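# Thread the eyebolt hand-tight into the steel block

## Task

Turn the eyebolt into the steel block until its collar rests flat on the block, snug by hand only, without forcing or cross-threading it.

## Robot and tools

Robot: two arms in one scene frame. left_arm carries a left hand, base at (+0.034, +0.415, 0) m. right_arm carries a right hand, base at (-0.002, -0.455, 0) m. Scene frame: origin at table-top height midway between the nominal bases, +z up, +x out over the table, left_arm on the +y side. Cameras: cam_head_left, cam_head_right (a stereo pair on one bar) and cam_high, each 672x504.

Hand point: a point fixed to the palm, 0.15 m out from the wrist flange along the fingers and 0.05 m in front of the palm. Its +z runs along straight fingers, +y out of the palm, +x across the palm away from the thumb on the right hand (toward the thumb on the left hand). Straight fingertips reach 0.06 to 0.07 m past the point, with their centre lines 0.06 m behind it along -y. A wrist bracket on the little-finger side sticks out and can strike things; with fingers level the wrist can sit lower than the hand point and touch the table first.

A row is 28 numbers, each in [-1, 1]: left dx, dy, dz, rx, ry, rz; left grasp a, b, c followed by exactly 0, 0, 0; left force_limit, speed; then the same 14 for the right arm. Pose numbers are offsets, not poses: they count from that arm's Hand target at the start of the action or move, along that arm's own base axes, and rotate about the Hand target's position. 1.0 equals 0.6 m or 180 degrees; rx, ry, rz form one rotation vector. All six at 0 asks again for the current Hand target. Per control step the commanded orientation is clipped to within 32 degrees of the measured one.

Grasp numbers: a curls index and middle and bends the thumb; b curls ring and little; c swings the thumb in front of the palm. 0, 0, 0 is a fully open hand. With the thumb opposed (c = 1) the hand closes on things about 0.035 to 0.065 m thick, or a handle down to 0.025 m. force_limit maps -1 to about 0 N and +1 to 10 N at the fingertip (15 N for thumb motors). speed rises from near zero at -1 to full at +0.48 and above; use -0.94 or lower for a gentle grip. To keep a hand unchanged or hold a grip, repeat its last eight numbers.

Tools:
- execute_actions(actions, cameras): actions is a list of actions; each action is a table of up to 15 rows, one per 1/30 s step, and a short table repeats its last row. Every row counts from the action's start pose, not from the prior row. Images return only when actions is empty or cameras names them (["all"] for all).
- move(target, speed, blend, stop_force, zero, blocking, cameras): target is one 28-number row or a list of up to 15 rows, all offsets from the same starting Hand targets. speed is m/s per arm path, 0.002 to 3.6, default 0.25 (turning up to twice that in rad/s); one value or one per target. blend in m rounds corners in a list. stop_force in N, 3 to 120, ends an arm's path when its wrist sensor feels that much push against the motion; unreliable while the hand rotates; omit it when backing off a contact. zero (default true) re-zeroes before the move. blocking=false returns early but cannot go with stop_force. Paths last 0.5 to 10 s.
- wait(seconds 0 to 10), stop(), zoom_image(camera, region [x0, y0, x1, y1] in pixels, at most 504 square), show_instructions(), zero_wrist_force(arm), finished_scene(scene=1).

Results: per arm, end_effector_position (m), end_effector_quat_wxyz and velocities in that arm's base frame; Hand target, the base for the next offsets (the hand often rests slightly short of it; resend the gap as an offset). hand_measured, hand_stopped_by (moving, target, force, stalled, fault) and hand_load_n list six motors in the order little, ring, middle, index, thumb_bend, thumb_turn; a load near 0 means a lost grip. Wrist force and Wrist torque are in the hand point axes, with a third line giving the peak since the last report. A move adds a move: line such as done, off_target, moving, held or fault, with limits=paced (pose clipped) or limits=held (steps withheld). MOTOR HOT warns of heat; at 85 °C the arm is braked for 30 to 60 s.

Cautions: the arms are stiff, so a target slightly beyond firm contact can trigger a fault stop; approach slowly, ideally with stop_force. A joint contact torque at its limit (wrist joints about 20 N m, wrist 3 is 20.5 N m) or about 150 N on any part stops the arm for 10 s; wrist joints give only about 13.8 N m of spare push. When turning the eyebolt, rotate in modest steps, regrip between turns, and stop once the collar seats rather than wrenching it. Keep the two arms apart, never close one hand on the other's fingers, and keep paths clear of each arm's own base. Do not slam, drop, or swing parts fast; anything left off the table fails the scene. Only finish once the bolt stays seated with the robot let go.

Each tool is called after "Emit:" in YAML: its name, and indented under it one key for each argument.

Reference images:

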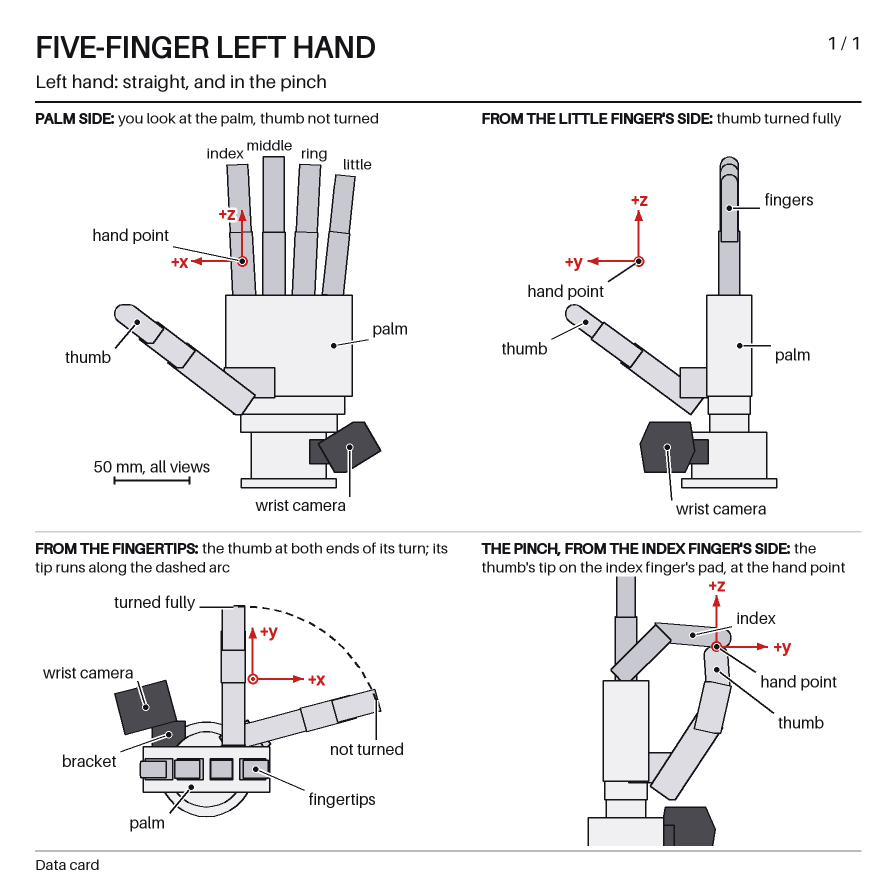

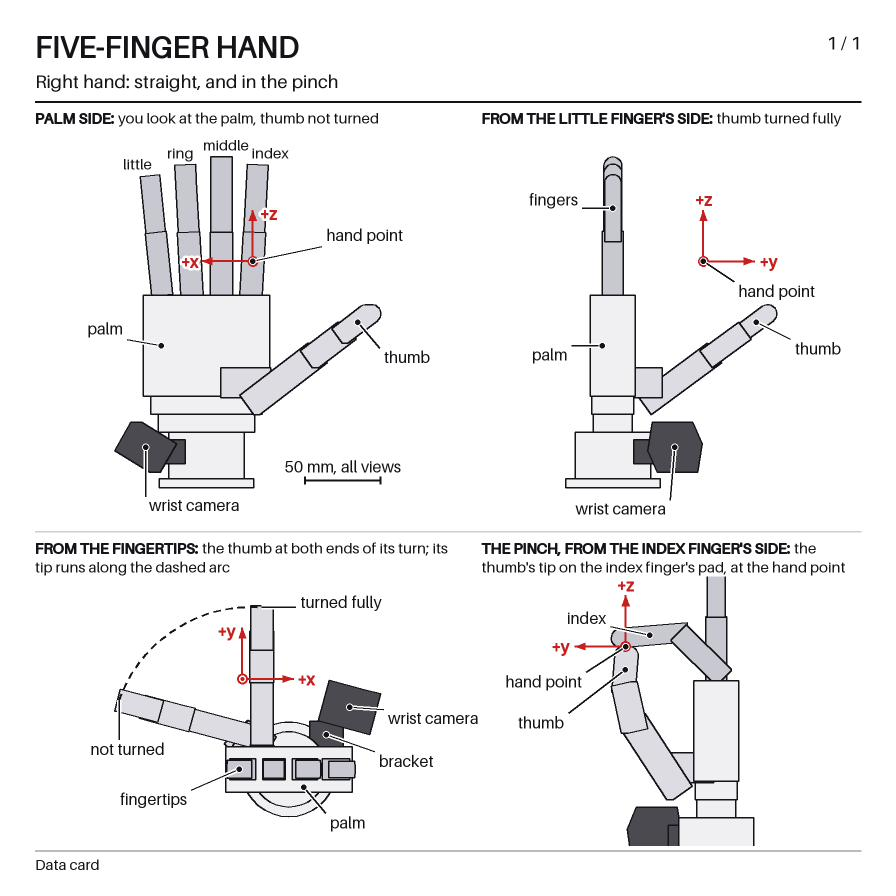

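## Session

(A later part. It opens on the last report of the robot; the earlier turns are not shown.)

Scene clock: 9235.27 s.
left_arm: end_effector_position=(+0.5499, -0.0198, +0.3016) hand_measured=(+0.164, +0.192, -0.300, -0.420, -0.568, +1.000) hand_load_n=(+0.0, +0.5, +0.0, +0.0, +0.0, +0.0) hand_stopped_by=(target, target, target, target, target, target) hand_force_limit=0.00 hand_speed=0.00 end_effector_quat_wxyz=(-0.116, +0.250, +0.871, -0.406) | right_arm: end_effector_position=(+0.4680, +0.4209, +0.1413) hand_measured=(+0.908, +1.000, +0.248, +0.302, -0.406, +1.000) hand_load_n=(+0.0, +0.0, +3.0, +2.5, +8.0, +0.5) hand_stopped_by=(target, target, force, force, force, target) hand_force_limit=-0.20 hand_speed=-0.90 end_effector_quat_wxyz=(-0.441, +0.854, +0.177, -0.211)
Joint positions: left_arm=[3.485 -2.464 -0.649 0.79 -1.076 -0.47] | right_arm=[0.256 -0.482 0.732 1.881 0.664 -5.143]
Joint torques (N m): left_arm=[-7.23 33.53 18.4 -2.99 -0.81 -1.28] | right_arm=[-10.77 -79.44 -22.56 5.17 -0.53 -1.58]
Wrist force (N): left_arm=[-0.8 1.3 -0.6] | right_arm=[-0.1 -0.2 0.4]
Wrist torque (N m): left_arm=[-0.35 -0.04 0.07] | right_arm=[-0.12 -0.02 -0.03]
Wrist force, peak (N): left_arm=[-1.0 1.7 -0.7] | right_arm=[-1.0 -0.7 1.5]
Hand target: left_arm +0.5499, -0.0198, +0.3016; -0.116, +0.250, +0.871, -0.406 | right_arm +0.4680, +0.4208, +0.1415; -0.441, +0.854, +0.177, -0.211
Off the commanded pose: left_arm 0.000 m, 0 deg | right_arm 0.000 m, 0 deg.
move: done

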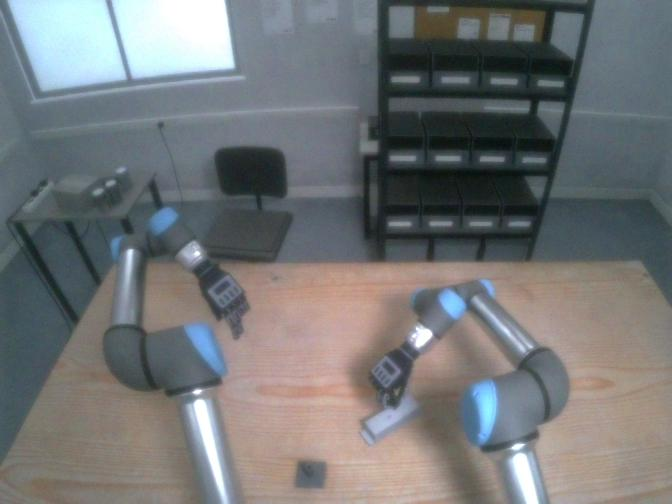

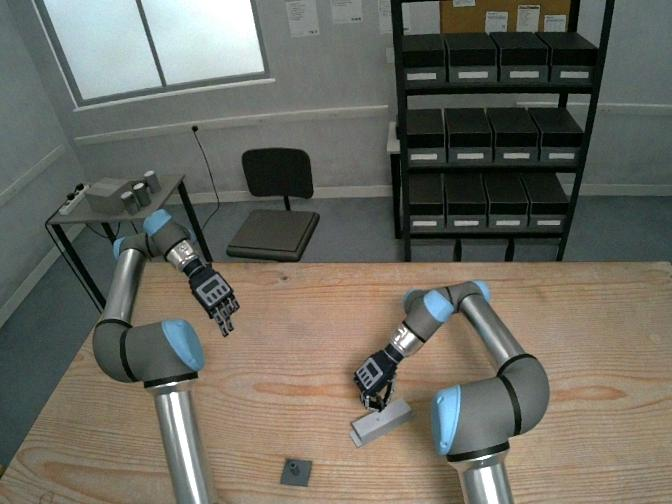

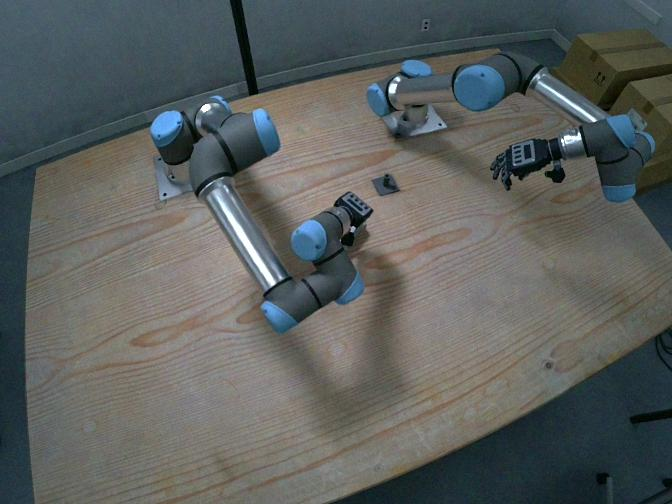

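Emit:
move:
  target: [0,0,0,0,0,0,0.35,0.6,1,0,0,0,0.0,0,0.0147,0.0209,0,0,0,-0.25,0.92,1,1,0,0,0,-0.2,-0.9]
  speed: 0.3
  cameras: ["cam_head_right"]

Emit:
zoom_image:
  camera: "cam_head_right"
  region: [364, 395, 390, 421]

Emit:
move:
  target: [0,0,0,0,0,0,0.35,0.6,1,0,0,0,0.0,0,0.0149,0.0048,0,0,0,-0.1944,0.92,1,1,0,0,0,-0.2,-0.9]
  speed: 0.3
  cameras: ["cam_head_right"]

Emit:
zoom_image:
  camera: "cam_head_right"
  region: [364, 395, 390, 421]

Scene clock: 9289.60 s.
left_arm: end_effector_position=(+0.5499, -0.0198, +0.3016) hand_measured=(+0.164, +0.192, -0.300, -0.420, -0.568, +1.000) hand_load_n=(+0.0, +0.0, +0.0, +0.0, +0.0, +0.0) hand_stopped_by=(target, target, target, target, target, target) hand_force_limit=0.00 hand_speed=0.00 end_effector_quat_wxyz=(-0.116, +0.250, +0.871, -0.406) | right_arm: end_effector_position=(+0.4767, +0.4334, +0.1416) hand_measured=(+0.908, +1.000, +0.248, +0.302, -0.406, +1.000) hand_load_n=(+0.0, +0.0, +3.0, +2.5, +7.5, +0.0) hand_stopped_by=(target, target, force, force, force, target) hand_force_limit=-0.20 hand_speed=-0.90 end_effector_quat_wxyz=(-0.488, +0.857, -0.164, -0.027) end_effector_velocity=(+0.001, +0.000, +0.000) end_effector_angular_velocity=(+0.000, +0.002, -0.004)
Joint positions: left_arm=[3.485 -2.464 -0.649 0.79 -1.076 -0.47] | right_arm=[0.211 -0.925 1.285 0.706 0.639 -3.867]
Joint velocities: left_arm=[within noise] | right_arm=[0 -0.001 0 -0.002 0.001 0.006]
Joint torques (N m): left_arm=[-8.28 34.49 18.08 -2.81 -0.77 -1.12] | right_arm=[-11.95 -38.6 -13.15 -1.22 -0.51 1.55]
Wrist force (N): left_arm=[-0.8 1.4 -0.7] | right_arm=[0.1 -0.9 0.5]
Wrist torque (N m): left_arm=[-0.34 -0.04 0.07] | right_arm=[-0.21 -0.03 -0.12]
Wrist force, peak (N): left_arm=[-1.0 1.5 -0.9] | right_arm=[-0.1 -1.6 2.4]
Hand target: left_arm +0.5499, -0.0198, +0.3016; -0.116, +0.250, +0.871, -0.406 | right_arm +0.4768, +0.4333, +0.1415; -0.488, +0.857, -0.164, -0.026
Off the commanded pose: left_arm 0.000 m, 0 deg | right_arm 0.000 m, 0 deg.
move: done
Images, in order (width x height): cam_head_right 672x504.

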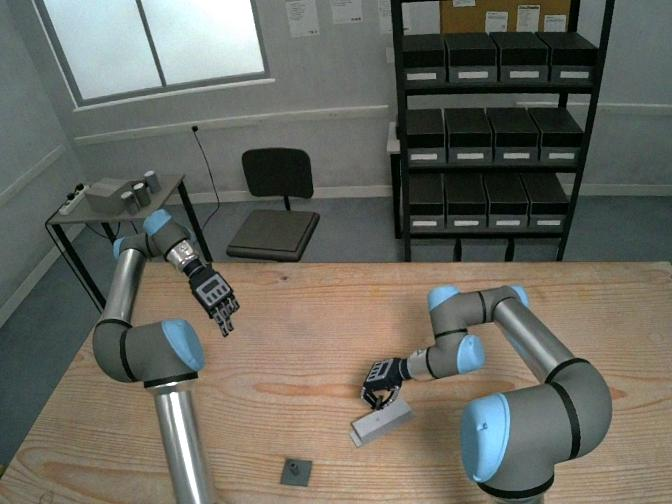

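Scaled by 19.385 from the camera's 672x504 image, which has a finer 960x720 frame.

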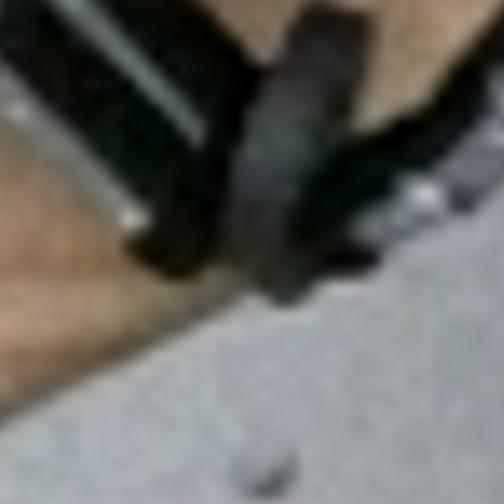

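Scene clock: 9291.13 s.
left_arm: end_effector_position=(+0.5499, -0.0198, +0.3016) hand_measured=(+0.164, +0.192, -0.300, -0.420, -0.568, +1.000) hand_load_n=(+0.0, +0.0, +0.0, +0.5, +0.0, +0.0) hand_stopped_by=(target, target, target, target, target, target) hand_force_limit=0.00 hand_speed=0.00 end_effector_quat_wxyz=(-0.116, +0.250, +0.871, -0.406) | right_arm: end_effector_position=(+0.4857, +0.4362, +0.1416) hand_measured=(+0.908, +1.000, +0.248, +0.302, -0.406, +1.000) hand_load_n=(+0.0, +0.0, +3.0, +2.5, +8.0, +0.5) hand_stopped_by=(target, target, force, force, force, target) hand_force_limit=-0.20 hand_speed=-0.90 end_effector_quat_wxyz=(-0.473, +0.768, -0.414, +0.122) end_effector_velocity=(+0.001, -0.001, -0.001) end_effector_angular_velocity=(-0.001, +0.001, -0.006)
Joint positions: left_arm=[3.485 -2.464 -0.649 0.79 -1.076 -0.47] | right_arm=[0.317 -1.196 1.618 0.189 1.143 -3.182]
Joint velocities: left_arm=[within noise] | right_arm=[0 0.001 0 -0.001 0.005 0.003]
Joint torques (N m): left_arm=[-8.92 34.26 17.61 -2.99 -0.78 -1.17] | right_arm=[-9.49 -21.42 -25.09 0.84 0.56 1.62]
Wrist force (N): left_arm=[-0.7 1.5 -0.7] | right_arm=[0.0 -0.8 0.6]
Wrist torque (N m): left_arm=[-0.33 -0.04 0.07] | right_arm=[-0.24 -0.01 -0.14]
Wrist force, peak (N): left_arm=[-0.9 1.6 -0.9] | right_arm=[-0.1 -0.9 1.1]
Hand target: left_arm +0.5499, -0.0198, +0.3016; -0.116, +0.250, +0.871, -0.406 | right_arm +0.4858, +0.4362, +0.1415; -0.473, +0.768, -0.414, +0.122
Off the commanded pose: left_arm 0.000 m, 0 deg | right_arm 0.000 m, 0 deg.
move: done
Images, in order (width x height): cam_head_right 672x504.

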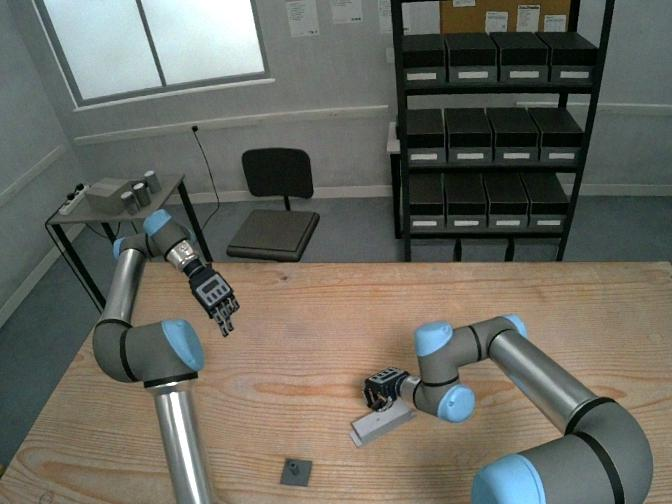

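Scaled by 19.385 from the camera's 672x504 image, which has a finer 960x720 frame.

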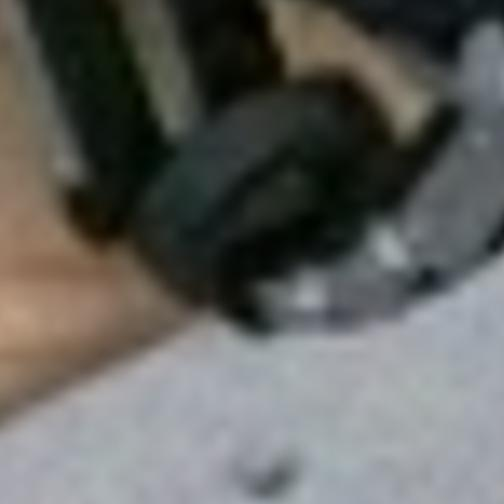

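Emit:
move:
  target: [0,0,0,0,0,0,0.35,0.6,1,0,0,0,0.0,0,-0.0149,-0.0048,0,0,0,0.1944,0.92,1,1,0,0,0,-0.2,-0.9]
  speed: 0.3
  cameras: ["cam_head_right","cam_head_left"]

Emit:
zoom_image:
  camera: "cam_head_right"
  region: [370, 392, 388, 414]

Emit:
zoom_image:
  camera: "cam_head_left"
  region: [380, 390, 402, 416]

Scene clock: 9309.77 s.
left_arm: end_effector_position=(+0.5499, -0.0198, +0.3016) hand_measured=(+0.164, +0.192, -0.300, -0.420, -0.568, +1.000) hand_load_n=(+0.0, -0.5, +0.0, +0.0, +0.0, +0.0) hand_stopped_by=(target, target, target, target, target, target) hand_force_limit=0.00 hand_speed=0.00 end_effector_quat_wxyz=(-0.116, +0.250, +0.871, -0.406) | right_arm: end_effector_position=(+0.4769, +0.4333, +0.1414) hand_measured=(+0.908, +1.000, +0.248, +0.302, -0.406, +1.000) hand_load_n=(+0.0, +0.0, +3.0, +2.0, +8.5, +0.5) hand_stopped_by=(target, target, force, force, force, target) hand_force_limit=-0.20 hand_speed=-0.90 end_effector_quat_wxyz=(-0.488, +0.857, -0.164, -0.026)
Joint positions: left_arm=[3.485 -2.464 -0.649 0.79 -1.076 -0.47] | right_arm=[0.211 -0.925 1.285 0.706 0.64 -3.866]
Joint torques (N m): left_arm=[-7.39 33.42 17.45 -3.01 -0.73 -1.3] | right_arm=[11.13 -60.26 -20.58 4.27 -2.2 -1.54]
Wrist force (N): left_arm=[-0.7 1.4 -0.6] | right_arm=[0.1 -0.9 0.6]
Wrist torque (N m): left_arm=[-0.35 -0.04 0.07] | right_arm=[-0.21 -0.03 -0.01]
Wrist force, peak (N): left_arm=[-0.7 1.6 -1.0] | right_arm=[0.1 -1.4 0.8]
Hand target: left_arm +0.5499, -0.0198, +0.3016; -0.116, +0.250, +0.871, -0.406 | right_arm +0.4768, +0.4333, +0.1415; -0.488, +0.857, -0.164, -0.026
Off the commanded pose: left_arm 0.000 m, 0 deg | right_arm 0.000 m, 0 deg.
move: done
Images, in order (width x height): cam_head_left 672x504, cam_head_right 672x504.

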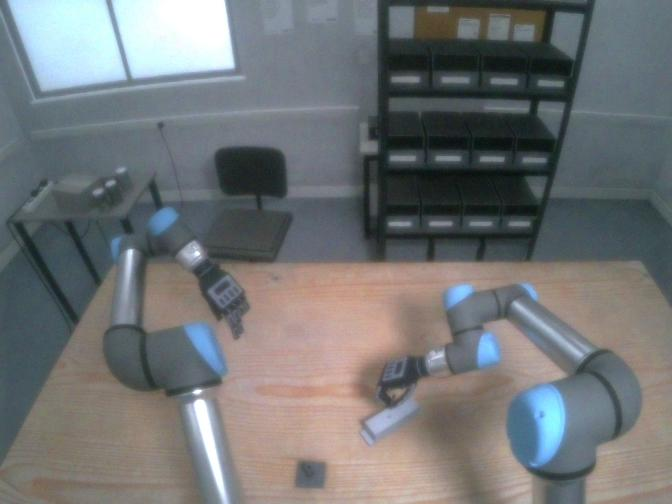

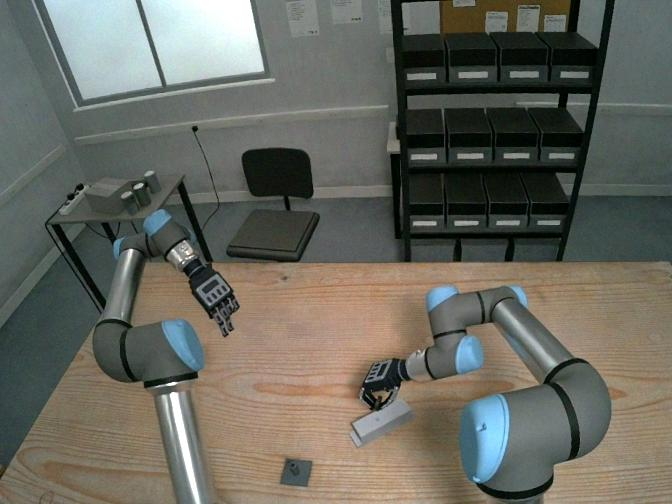

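Scaled by 22.909 from the camera's 672x504 image, which has a finer 960x720 frame.

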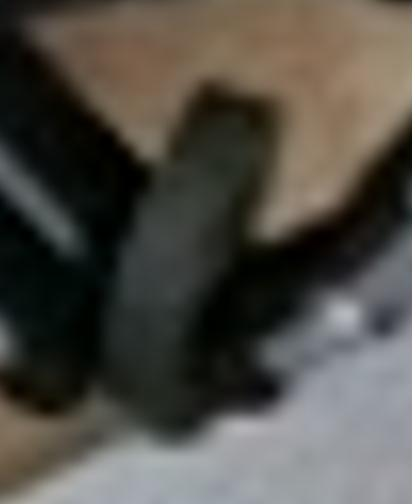

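Scaled by 19.385 from the camera's 672x504 image, which has a finer 960x720 frame.

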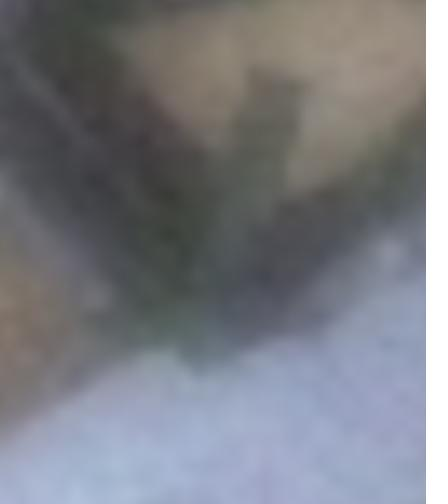

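Emit:
move:
  target: [0,0,0,0,0,0,0.35,0.6,1,0,0,0,0.0,0,0.0022,0.0084,-0.0015,-0.0349,0.0094,0,0.92,1,1,0,0,0,-0.2,-0.9]
  speed: 0.1
  cameras: ["cam_head_right","cam_head_left"]

Emit:
zoom_image:
  camera: "cam_head_right"
  region: [370, 392, 388, 414]

Emit:
zoom_image:
  camera: "cam_head_right"
  region: [366, 390, 392, 424]

Emit:
zoom_image:
  camera: "cam_head_left"
  region: [380, 390, 402, 416]

Scene clock: 9347.93 s.
left_arm: end_effector_position=(+0.5499, -0.0198, +0.3016) hand_measured=(+0.164, +0.192, -0.300, -0.420, -0.568, +1.000) hand_load_n=(+0.0, +0.0, +0.0, +0.0, +0.0, +0.0) hand_stopped_by=(target, target, target, target, target, target) hand_force_limit=0.00 hand_speed=0.00 end_effector_quat_wxyz=(-0.116, +0.250, +0.871, -0.406) | right_arm: end_effector_position=(+0.4781, +0.4385, +0.1405) hand_measured=(+0.908, +1.000, +0.248, +0.302, -0.406, +1.000) hand_load_n=(+0.0, +0.0, +3.0, +2.5, +8.0, +0.5) hand_stopped_by=(target, target, force, force, force, target) hand_force_limit=-0.20 hand_speed=-0.90 end_effector_quat_wxyz=(-0.438, +0.882, -0.172, -0.030)
Joint positions: left_arm=[3.485 -2.464 -0.649 0.79 -1.076 -0.47] | right_arm=[0.253 -0.886 1.184 0.831 0.747 -3.879]
Joint torques (N m): left_arm=[-9.17 34.82 18.2 -3.08 -0.88 -0.98] | right_arm=[-11.35 -66.83 -13.44 -0.42 -0.67 -0.82]
Wrist force (N): left_arm=[-0.6 1.4 -0.7] | right_arm=[0.2 -0.5 0.8]
Wrist torque (N m): left_arm=[-0.34 -0.07 0.08] | right_arm=[-0.15 -0.12 0.01]
Wrist force, peak (N): left_arm=[-0.9 1.5 -0.8] | right_arm=[2.1 0.1 -0.7]
Hand target: left_arm +0.5499, -0.0198, +0.3016; -0.116, +0.250, +0.871, -0.406 | right_arm +0.4781, +0.4384, +0.1406; -0.438, +0.882, -0.172, -0.030
Off the commanded pose: left_arm 0.000 m, 0 deg | right_arm 0.000 m, 0 deg.
move: done
Images, in order (width x height): cam_head_left 672x504, cam_head_right 672x504.

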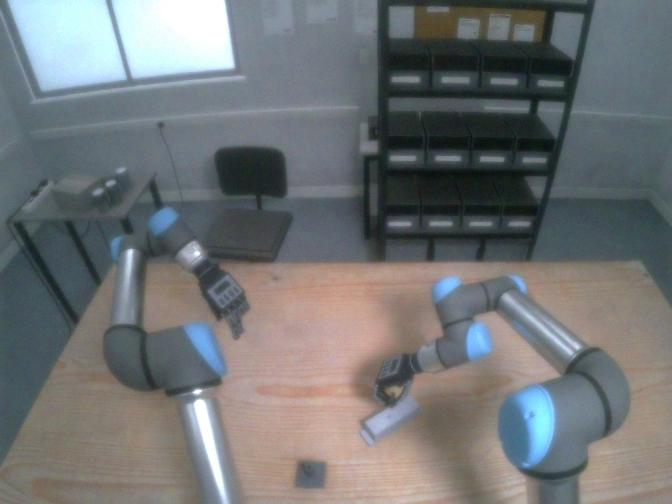

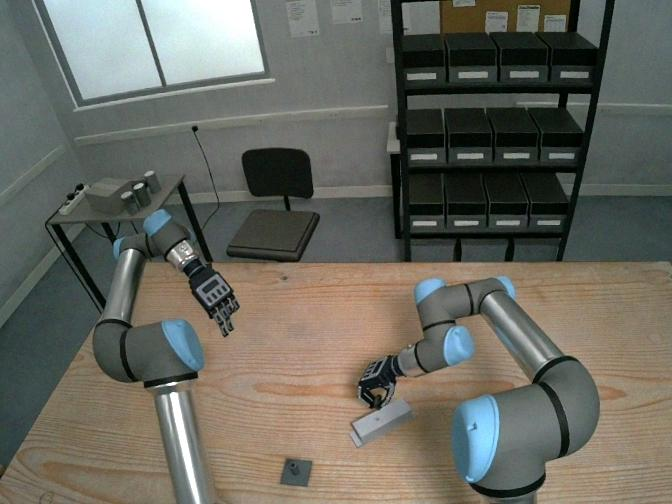

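Scaled by 22.909 from the camera's 672x504 image, which has a finer 960x720 frame.

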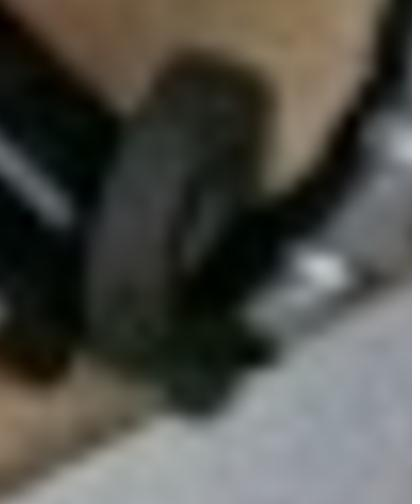

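Scaled by 14.824 from the camera's 672x504 image, which has a finer 960x720 frame.

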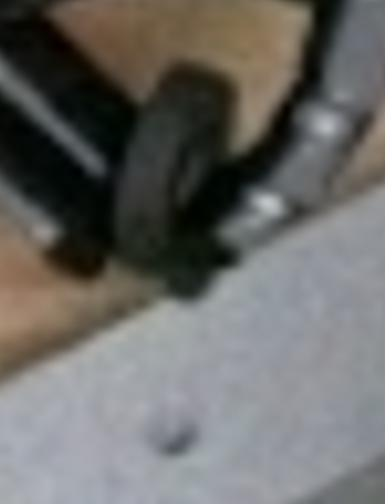

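Scaled by 19.385 from the camera's 672x504 image, which has a finer 960x720 frame.

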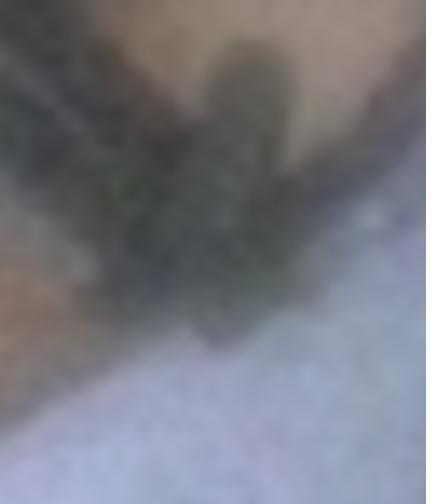

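Emit:
move:
  target:
    - [0,0,0,0,0,0,0.35,0.6,1,0,0,0,0.0,0,-0.0302,-0.012,-0.0177,0,0,0.25,0.92,1,1,0,0,0,-0.2,-0.9]
    - [0,0,0,0,0,0,0.35,0.6,1,0,0,0,0.0,0,-0.0212,-0.0218,-0.0177,0,0,0.25,0.92,1,1,0,0,0,-0.2,-0.9]
  speed: [0.3,0.02]
  cameras: ["cam_head_right","cam_head_left"]

Emit:
zoom_image:
  camera: "cam_head_right"
  region: [370, 394, 388, 416]

Emit:
zoom_image:
  camera: "cam_head_right"
  region: [364, 394, 392, 424]

Emit:
zoom_image:
  camera: "cam_head_left"
  region: [380, 394, 402, 420]

Scene clock: 9396.00 s.
left_arm: end_effector_position=(+0.5499, -0.0198, +0.3016) hand_measured=(+0.164, +0.192, -0.300, -0.420, -0.568, +1.000) hand_load_n=(+0.0, +0.0, +0.0, -0.5, +0.0, +0.0) hand_stopped_by=(target, target, target, target, target, target) hand_force_limit=0.00 hand_speed=0.00 end_effector_quat_wxyz=(-0.116, +0.250, +0.871, -0.406) | right_arm: end_effector_position=(+0.4656, +0.4251, +0.1300) hand_measured=(+0.908, +1.000, +0.248, +0.302, -0.406, +1.000) hand_load_n=(+0.0, +0.0, +3.0, +2.5, +8.0, +0.5) hand_stopped_by=(target, target, force, force, force, target) hand_force_limit=-0.20 hand_speed=-0.90 end_effector_quat_wxyz=(-0.393, +0.881, +0.178, -0.195)
Joint positions: left_arm=[3.485 -2.464 -0.649 0.79 -1.076 -0.47] | right_arm=[0.293 -0.481 0.68 1.804 0.744 -5.011]
Joint torques (N m): left_arm=[-7.91 33.16 17.37 -2.67 -0.81 -1.29] | right_arm=[10.4 -50.06 -12.84 1.65 -1.22 1.47]
Wrist force (N): left_arm=[-0.6 1.0 -0.8] | right_arm=[0.1 -0.4 0.4]
Wrist torque (N m): left_arm=[-0.39 -0.07 0.08] | right_arm=[-0.15 -0.07 -0.01]
Wrist force, peak (N): left_arm=[-0.8 1.6 -0.8] | right_arm=[0.0 -0.9 1.0]
Hand target: left_arm +0.5499, -0.0198, +0.3016; -0.116, +0.250, +0.871, -0.406 | right_arm +0.4654, +0.4253, +0.1300; -0.393, +0.881, +0.179, -0.195
Off the commanded pose: left_arm 0.000 m, 0 deg | right_arm 0.000 m, 0 deg.
move: done
Images, in order (width x height): cam_head_left 672x504, cam_head_right 672x504.

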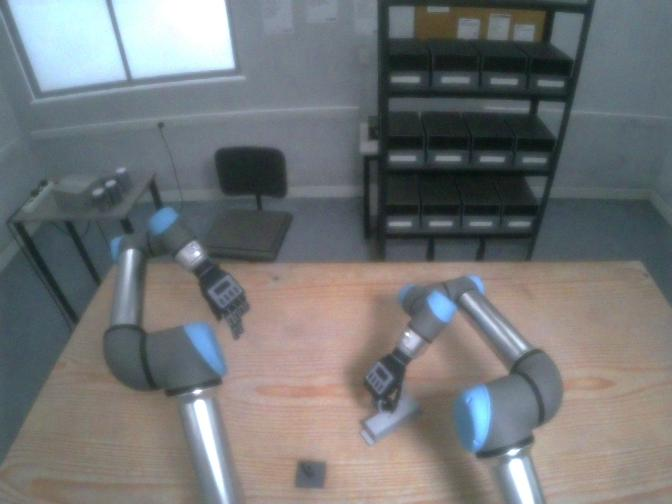

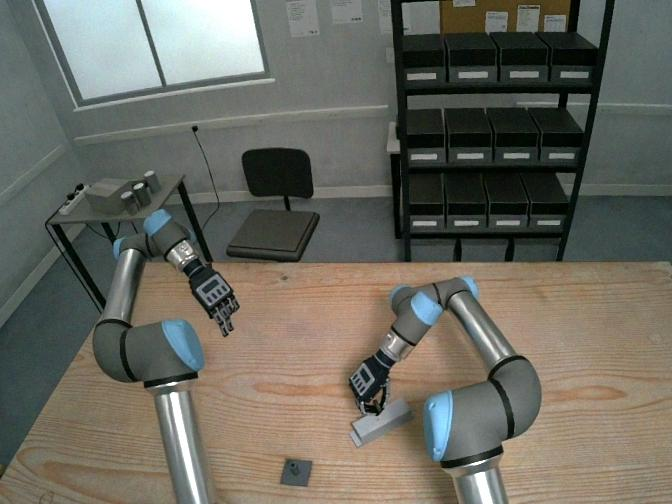

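Scaled by 22.909 from the camera's 672x504 image, which has a finer 960x720 frame.

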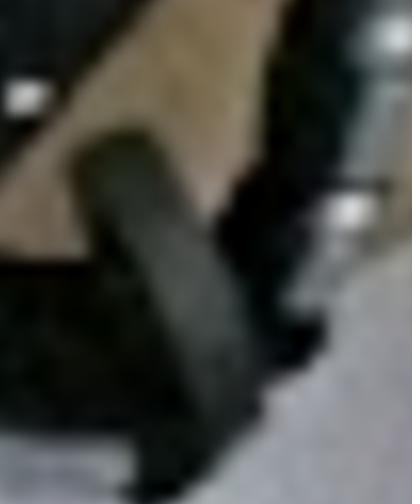

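Scaled by 16.800 from the camera's 672x504 image, which has a finer 960x720 frame.

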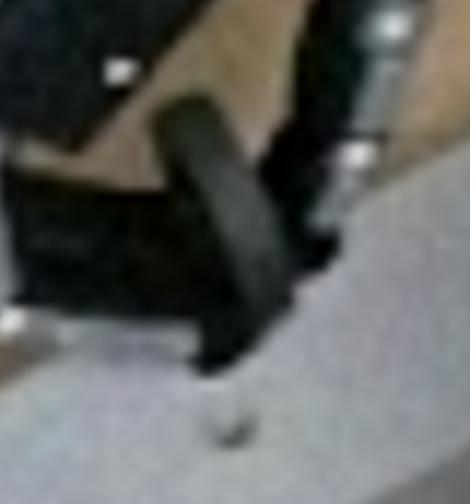

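Scaled by 19.385 from the camera's 672x504 image, which has a finer 960x720 frame.

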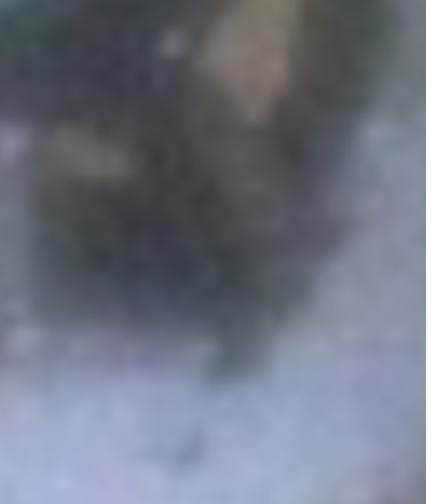

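Emit:
move:
  target:
    - [0,0,0,0,0,0,0.35,0.6,1,0,0,0,0.0,0,-0.0093,0.0137,0,0,0,0,0.92,1,1,0,0,0,-0.2,-0.9]
    - [0,0,0,0,0,0,0.35,0.6,1,0,0,0,0.0,0,-0.0003,0.0038,0,0,0,0,0.92,1,1,0,0,0,-0.2,-0.9]
    - [0,0,0,0,0,0,0.35,0.6,1,0,0,0,0.0,0,-0.0003,0.0038,-0.03,0,0,0,0.92,1,1,0,0,0,-0.2,-0.9]
  speed: [0.05,0.02,0.02]
  cameras: ["cam_head_right","cam_head_left"]

Emit:
zoom_image:
  camera: "cam_head_right"
  region: [364, 398, 392, 428]

Emit:
zoom_image:
  camera: "cam_head_left"
  region: [374, 394, 402, 424]

Scene clock: 9425.67 s.
left_arm: end_effector_position=(+0.5499, -0.0198, +0.3016) hand_measured=(+0.164, +0.192, -0.300, -0.420, -0.568, +1.000) hand_load_n=(+0.0, +0.0, +0.0, +0.0, +0.0, +0.0) hand_stopped_by=(target, target, target, target, target, target) hand_force_limit=0.00 hand_speed=0.00 end_effector_quat_wxyz=(-0.116, +0.250, +0.871, -0.406) | right_arm: end_effector_position=(+0.4652, +0.4276, +0.1118) hand_measured=(+0.908, +1.000, +0.248, +0.302, -0.406, +1.000) hand_load_n=(+0.0, +0.0, +3.0, +2.5, +8.0, +0.5) hand_stopped_by=(target, target, force, force, force, target) hand_force_limit=-0.20 hand_speed=-0.90 end_effector_quat_wxyz=(-0.393, +0.881, +0.178, -0.195)
Joint positions: left_arm=[3.485 -2.464 -0.649 0.79 -1.076 -0.47] | right_arm=[0.297 -0.463 0.691 1.772 0.742 -5.006]
Joint torques (N m): left_arm=[-8.37 32.93 17.79 -2.97 -0.86 -1.24] | right_arm=[10.31 -56.58 -20.81 4.19 -1.74 1.53]
Wrist force (N): left_arm=[-0.8 1.1 -0.6] | right_arm=[0.1 -0.6 0.5]
Wrist torque (N m): left_arm=[-0.40 -0.04 0.08] | right_arm=[-0.18 -0.07 0.00]
Wrist force, peak (N): left_arm=[-1.1 1.5 -0.8] | right_arm=[0.0 -1.0 1.1]
Hand target: left_arm +0.5499, -0.0198, +0.3016; -0.116, +0.250, +0.871, -0.406 | right_arm +0.4652, +0.4276, +0.1120; -0.393, +0.881, +0.179, -0.195
Off the commanded pose: left_arm 0.000 m, 0 deg | right_arm 0.000 m, 0 deg.
move: done
Images, in order (width x height): cam_head_left 672x504, cam_head_right 672x504.

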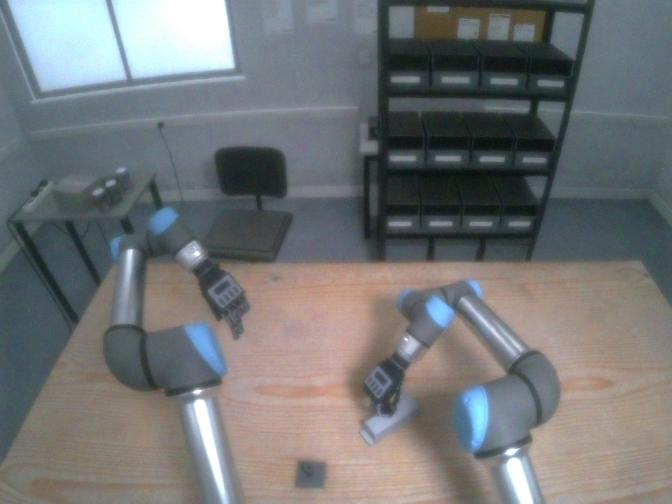

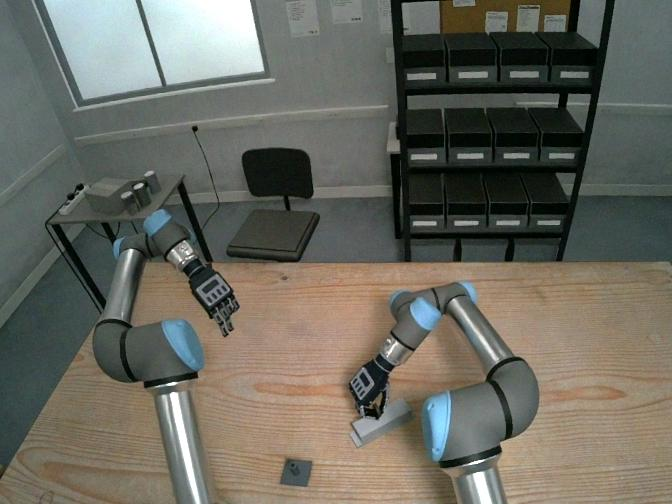

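Scaled by 16.800 from the camera's 672x504 image, which has a finer 960x720 frame.

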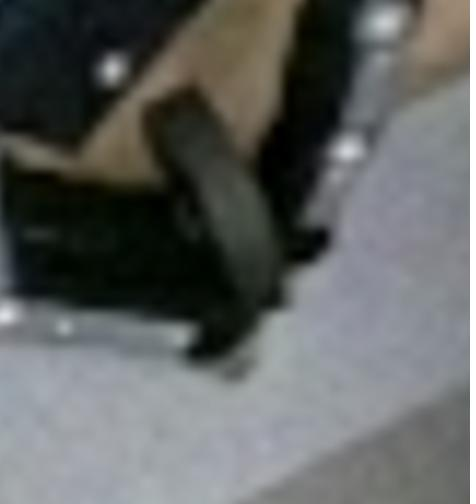

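Scaled by 16.800 from the camera's 672x504 image, which has a finer 960x720 frame.

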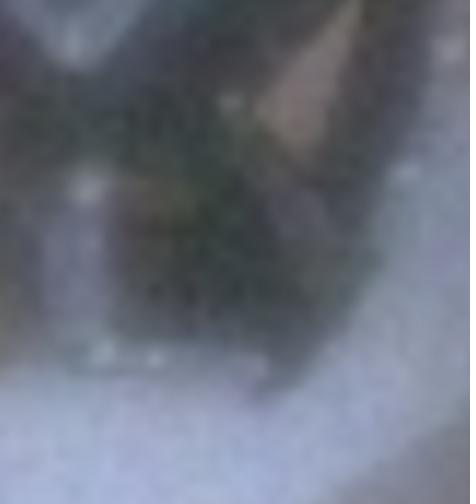

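Emit:
move:
  target: [0,0,0,0,0,0,0.35,0.6,1,0,0,0,0.0,0,0,0,-0.0233,0,0,0,0.92,1,1,0,0,0,-0.2,-0.9]
  speed: 0.01
  stop_force: 3.5

Scene clock: 9436.70 s.
left_arm: end_effector_position=(+0.5499, -0.0198, +0.3016) hand_measured=(+0.164, +0.192, -0.300, -0.420, -0.568, +1.000) hand_load_n=(+0.0, +0.0, +0.0, +0.0, +0.0, +0.0) hand_stopped_by=(target, target, target, target, target, target) hand_force_limit=0.00 hand_speed=0.00 end_effector_quat_wxyz=(-0.116, +0.250, +0.871, -0.406) | right_arm: end_effector_position=(+0.4652, +0.4276, +0.0998) hand_measured=(+0.908, +1.000, +0.248, +0.302, -0.406, +1.000) hand_load_n=(+0.0, +0.0, +2.0, +3.0, +8.0, +0.0) hand_stopped_by=(target, target, force, force, force, target) hand_force_limit=-0.20 hand_speed=-0.90 end_effector_quat_wxyz=(-0.393, +0.881, +0.178, -0.195)
Joint positions: left_arm=[3.485 -2.464 -0.649 0.79 -1.076 -0.47] | right_arm=[0.297 -0.453 0.701 1.751 0.742 -5.006]
Joint torques (N m): left_arm=[-7.69 33.59 17.28 -2.9 -0.79 -1.06] | right_arm=[8.16 -79.14 -25.05 5 -1.47 0.43]
Wrist force (N): left_arm=[-0.8 1.4 -0.8] | right_arm=[0.3 -2.7 -1.1]
Wrist torque (N m): left_arm=[-0.34 -0.03 0.06] | right_arm=[-0.25 -0.01 -0.06]
Wrist force, peak (N): left_arm=[-0.9 1.6 -0.8] | right_arm=[-0.7 -6.8 -4.0]
Hand target: left_arm +0.5499, -0.0198, +0.3016; -0.116, +0.250, +0.871, -0.406 | right_arm +0.4652, +0.4276, +0.0998; -0.393, +0.881, +0.179, -0.195 (not the last commanded pose)
Off the commanded pose: left_arm 0.000 m, 0 deg | right_arm 0.002 m, 0 deg.
move: contact (right_arm)

Emit:
move:
  target:
    - [0,0,0,0,0,0,0.35,0.6,1,0,0,0,0.0,0,0,0,0.0075,0,0,0,0.92,1,1,0,0,0,-0.2,-0.9]
    - [0,0,0,0,0,0,0.35,0.6,1,0,0,0,0.0,0,0.0037,0.0034,0.0075,0,0,0,0.92,1,1,0,0,0,-0.2,-0.9]
    - [0,0,0,0,0,0,0.35,0.6,1,0,0,0,0.0,0,0.0037,0.0034,-0.01,0,0,0,0.92,1,1,0,0,0,-0.2,-0.9]
  speed: 0.01
  stop_force: 3.5
  zero: false

Emit:
move:
  target:
    - [0,0,0,0,0,0,0.35,0.6,1,0,0,0,0.0,0,0,0,0.0075,0,0,0,0.92,1,1,0,0,0,-0.2,-0.9]
    - [0,0,0,0,0,0,0.35,0.6,1,0,0,0,0.0,0,-0.0074,-0.0067,0.0075,0,0,0,0.92,1,1,0,0,0,-0.2,-0.9]
    - [0,0,0,0,0,0,0.35,0.6,1,0,0,0,0.0,0,-0.0074,-0.0067,-0.01,0,0,0,0.92,1,1,0,0,0,-0.2,-0.9]
  speed: 0.01
  stop_force: 3.5
  zero: false

Scene clock: 9454.63 s.
left_arm: end_effector_position=(+0.5499, -0.0198, +0.3016) hand_measured=(+0.164, +0.192, -0.300, -0.420, -0.568, +1.000) hand_load_n=(-0.5, +0.0, +0.0, +0.0, +0.0, +0.0) hand_stopped_by=(target, target, target, target, target, target) hand_force_limit=0.00 hand_speed=0.00 end_effector_quat_wxyz=(-0.116, +0.250, +0.871, -0.406) | right_arm: end_effector_position=(+0.4674, +0.4296, +0.0999) hand_measured=(+0.908, +1.000, +0.248, +0.302, -0.406, +1.000) hand_load_n=(+0.0, +0.0, +2.5, +2.5, +7.5, +1.0) hand_stopped_by=(target, target, force, force, force, target) hand_force_limit=-0.20 hand_speed=-0.90 end_effector_quat_wxyz=(-0.393, +0.881, +0.178, -0.195)
Joint positions: left_arm=[3.485 -2.464 -0.649 0.79 -1.076 -0.47] | right_arm=[0.299 -0.442 0.679 1.76 0.741 -5.004]
Joint torques (N m): left_arm=[-8.98 34.01 16.84 -2.72 -0.94 -1.24] | right_arm=[2.35 -78.93 -25.44 4.75 -0.9 1.62]
Wrist force (N): left_arm=[-0.8 1.3 -0.9] | right_arm=[-0.4 -2.7 -0.8]
Wrist torque (N m): left_arm=[-0.35 -0.04 0.07] | right_arm=[-0.25 -0.01 -0.05]
Wrist force, peak (N): left_arm=[-0.8 1.6 -0.8] | right_arm=[-2.2 -7.2 -3.3]
Hand target: left_arm +0.5499, -0.0198, +0.3016; -0.116, +0.250, +0.871, -0.406 | right_arm +0.4674, +0.4296, +0.0999; -0.393, +0.881, +0.178, -0.195 (not the last commanded pose)
Off the commanded pose: left_arm 0.000 m, 0 deg | right_arm 0.006 m, 0 deg.
move: contact (right_arm); path passed 2 of 3 targets

Scene clock: 9457.37 s.
left_arm: end_effector_position=(+0.5499, -0.0198, +0.3016) hand_measured=(+0.164, +0.192, -0.300, -0.420, -0.568, +1.000) hand_load_n=(+0.0, +0.0, +0.0, +0.0, +0.0, +0.0) hand_stopped_by=(target, target, target, target, target, target) hand_force_limit=0.00 hand_speed=0.00 end_effector_quat_wxyz=(-0.116, +0.250, +0.871, -0.406) | right_arm: end_effector_position=(+0.4630, +0.4256, +0.0999) hand_measured=(+0.908, +1.000, +0.248, +0.302, -0.406, +1.000) hand_load_n=(+0.0, +0.0, +2.0, +2.5, +7.5, +1.0) hand_stopped_by=(target, target, force, force, force, target) hand_force_limit=-0.20 hand_speed=-0.90 end_effector_quat_wxyz=(-0.393, +0.881, +0.179, -0.195)
Joint positions: left_arm=[3.485 -2.464 -0.649 0.79 -1.076 -0.47] | right_arm=[0.295 -0.463 0.723 1.742 0.743 -5.009]
Joint torques (N m): left_arm=[-7.83 33.65 17.52 -2.9 -0.78 -1.13] | right_arm=[-5.56 -78.64 -24.8 4.9 -0.35 -1.48]
Wrist force (N): left_arm=[-0.8 1.3 -0.8] | right_arm=[-0.1 -3.3 -1.3]
Wrist torque (N m): left_arm=[-0.35 -0.03 0.07] | right_arm=[-0.28 -0.02 -0.06]
Wrist force, peak (N): left_arm=[-0.9 1.6 -0.7] | right_arm=[-1.8 -7.0 -4.5]
Hand target: left_arm +0.5499, -0.0198, +0.3016; -0.116, +0.250, +0.871, -0.406 | right_arm +0.4630, +0.4256, +0.0999; -0.393, +0.881, +0.179, -0.195 (not the last commanded pose)
Off the commanded pose: left_arm 0.000 m, 0 deg | right_arm 0.006 m, 0 deg.
move: contact (right_arm); path passed 2 of 3 targets

Emit:
move:
  target:
    - [0,0,0,0,0,0,0.35,0.6,1,0,0,0,0.0,0,0,0,0.0075,0,0,0,0.92,1,1,0,0,0,-0.2,-0.9]
    - [0,0,0,0,0,0,0.35,0.6,1,0,0,0,0.0,0,0.006,0.0008,0.0075,0,0,0,0.92,1,1,0,0,0,-0.2,-0.9]
    - [0,0,0,0,0,0,0.35,0.6,1,0,0,0,0.0,0,0.006,0.0008,-0.01,0,0,0,0.92,1,1,0,0,0,-0.2,-0.9]
  speed: 0.01
  stop_force: 3.5
  zero: false

Emit:
move:
  target:
    - [0,0,0,0,0,0,0.35,0.6,1,0,0,0,0.0,0,0,0,0.0075,0,0,0,0.92,1,1,0,0,0,-0.2,-0.9]
    - [0,0,0,0,0,0,0.35,0.6,1,0,0,0,0.0,0,0.0023,-0.0025,0.0075,0,0,0,0.92,1,1,0,0,0,-0.2,-0.9]
    - [0,0,0,0,0,0,0.35,0.6,1,0,0,0,0.0,0,0.0023,-0.0025,-0.01,0,0,0,0.92,1,1,0,0,0,-0.2,-0.9]
  speed: 0.01
  stop_force: 3.5
  zero: false
  cameras: ["cam_head_right"]

Emit:
zoom_image:
  camera: "cam_head_right"
  region: [364, 398, 392, 428]

Scene clock: 9477.17 s.
left_arm: end_effector_position=(+0.5499, -0.0198, +0.3016) hand_measured=(+0.164, +0.192, -0.300, -0.420, -0.568, +1.000) hand_load_n=(+0.0, +0.5, +0.0, +0.0, +0.0, +0.0) hand_stopped_by=(target, target, target, target, target, target) hand_force_limit=0.00 hand_speed=0.00 end_effector_quat_wxyz=(-0.116, +0.250, +0.871, -0.406) | right_arm: end_effector_position=(+0.4666, +0.4261, +0.0998) hand_measured=(+0.908, +1.000, +0.248, +0.302, -0.406, +1.000) hand_load_n=(+0.0, +0.0, +2.5, +2.5, +7.0, +1.0) hand_stopped_by=(target, target, force, force, force, target) hand_force_limit=-0.20 hand_speed=-0.90 end_effector_quat_wxyz=(-0.393, +0.881, +0.179, -0.195)
Joint positions: left_arm=[3.485 -2.464 -0.649 0.79 -1.076 -0.47] | right_arm=[0.294 -0.451 0.699 1.755 0.743 -5.01]
Joint torques (N m): left_arm=[-7.52 32.96 16.98 -2.97 -0.81 -1.21] | right_arm=[-8.82 -79.39 -25.3 4.86 -0.22 -1.05]
Wrist force (N): left_arm=[-0.8 1.2 -0.8] | right_arm=[-0.1 -3.4 -1.0]
Wrist torque (N m): left_arm=[-0.36 -0.03 0.07] | right_arm=[-0.28 -0.01 -0.06]
Wrist force, peak (N): left_arm=[-0.8 1.6 -0.7] | right_arm=[-0.8 -8.7 -3.2]
Hand target: left_arm +0.5499, -0.0198, +0.3016; -0.116, +0.250, +0.871, -0.406 | right_arm +0.4666, +0.4261, +0.0998; -0.393, +0.881, +0.179, -0.195 (not the last commanded pose)
Off the commanded pose: left_arm 0.000 m, 0 deg | right_arm 0.006 m, 0 deg.
move: contact (right_arm); path passed 2 of 3 targets

Scene clock: 9479.50 s.
left_arm: end_effector_position=(+0.5499, -0.0198, +0.3016) hand_measured=(+0.164, +0.192, -0.300, -0.420, -0.568, +1.000) hand_load_n=(+0.5, +0.0, +0.0, +0.0, +0.0, +0.0) hand_stopped_by=(target, target, target, target, target, target) hand_force_limit=0.00 hand_speed=0.00 end_effector_quat_wxyz=(-0.116, +0.250, +0.871, -0.406) | right_arm: end_effector_position=(+0.4681, +0.4245, +0.0999) hand_measured=(+0.908, +1.000, +0.248, +0.302, -0.406, +1.000) hand_load_n=(+0.0, +0.0, +2.5, +2.5, +6.5, +0.5) hand_stopped_by=(target, target, force, force, force, target) hand_force_limit=-0.20 hand_speed=-0.90 end_effector_quat_wxyz=(-0.393, +0.881, +0.178, -0.195)
Joint positions: left_arm=[3.485 -2.464 -0.649 0.79 -1.076 -0.47] | right_arm=[0.291 -0.449 0.696 1.758 0.745 -5.014]
Joint torques (N m): left_arm=[-7.99 33.44 17.69 -2.98 -0.87 -1.39] | right_arm=[-7.71 -79.46 -25.78 5 0.36 1.11]
Wrist force (N): left_arm=[-0.7 1.4 -0.6] | right_arm=[0.1 -2.8 -0.8]
Wrist torque (N m): left_arm=[-0.35 -0.05 0.08] | right_arm=[-0.26 -0.04 -0.05]
Wrist force, peak (N): left_arm=[-1.0 1.6 -0.7] | right_arm=[-0.9 -8.3 -3.2]
Hand target: left_arm +0.5499, -0.0198, +0.3016; -0.116, +0.250, +0.871, -0.406 | right_arm +0.4681, +0.4245, +0.0999; -0.393, +0.881, +0.178, -0.195 (not the last commanded pose)
Off the commanded pose: left_arm 0.000 m, 0 deg | right_arm 0.006 m, 0 deg.
move: contact (right_arm); path passed 2 of 3 targets
Images, in order (width x height): cam_head_right 672x504.

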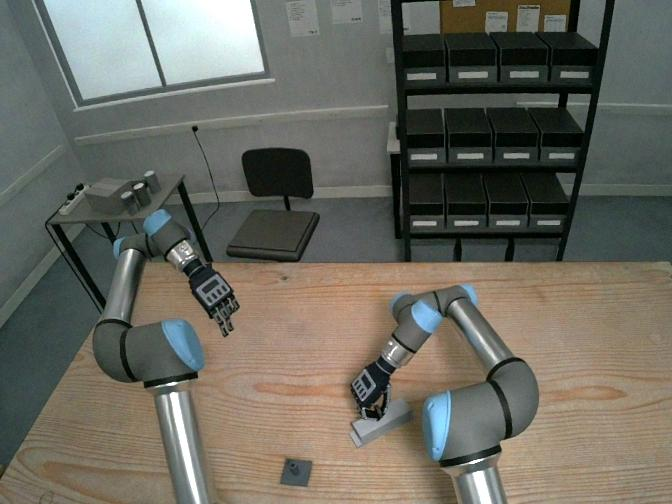

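Scaled by 16.800 from the camera's 672x504 image, which has a finer 960x720 frame.

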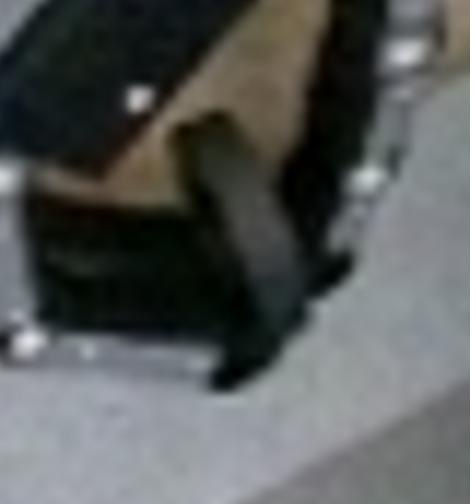

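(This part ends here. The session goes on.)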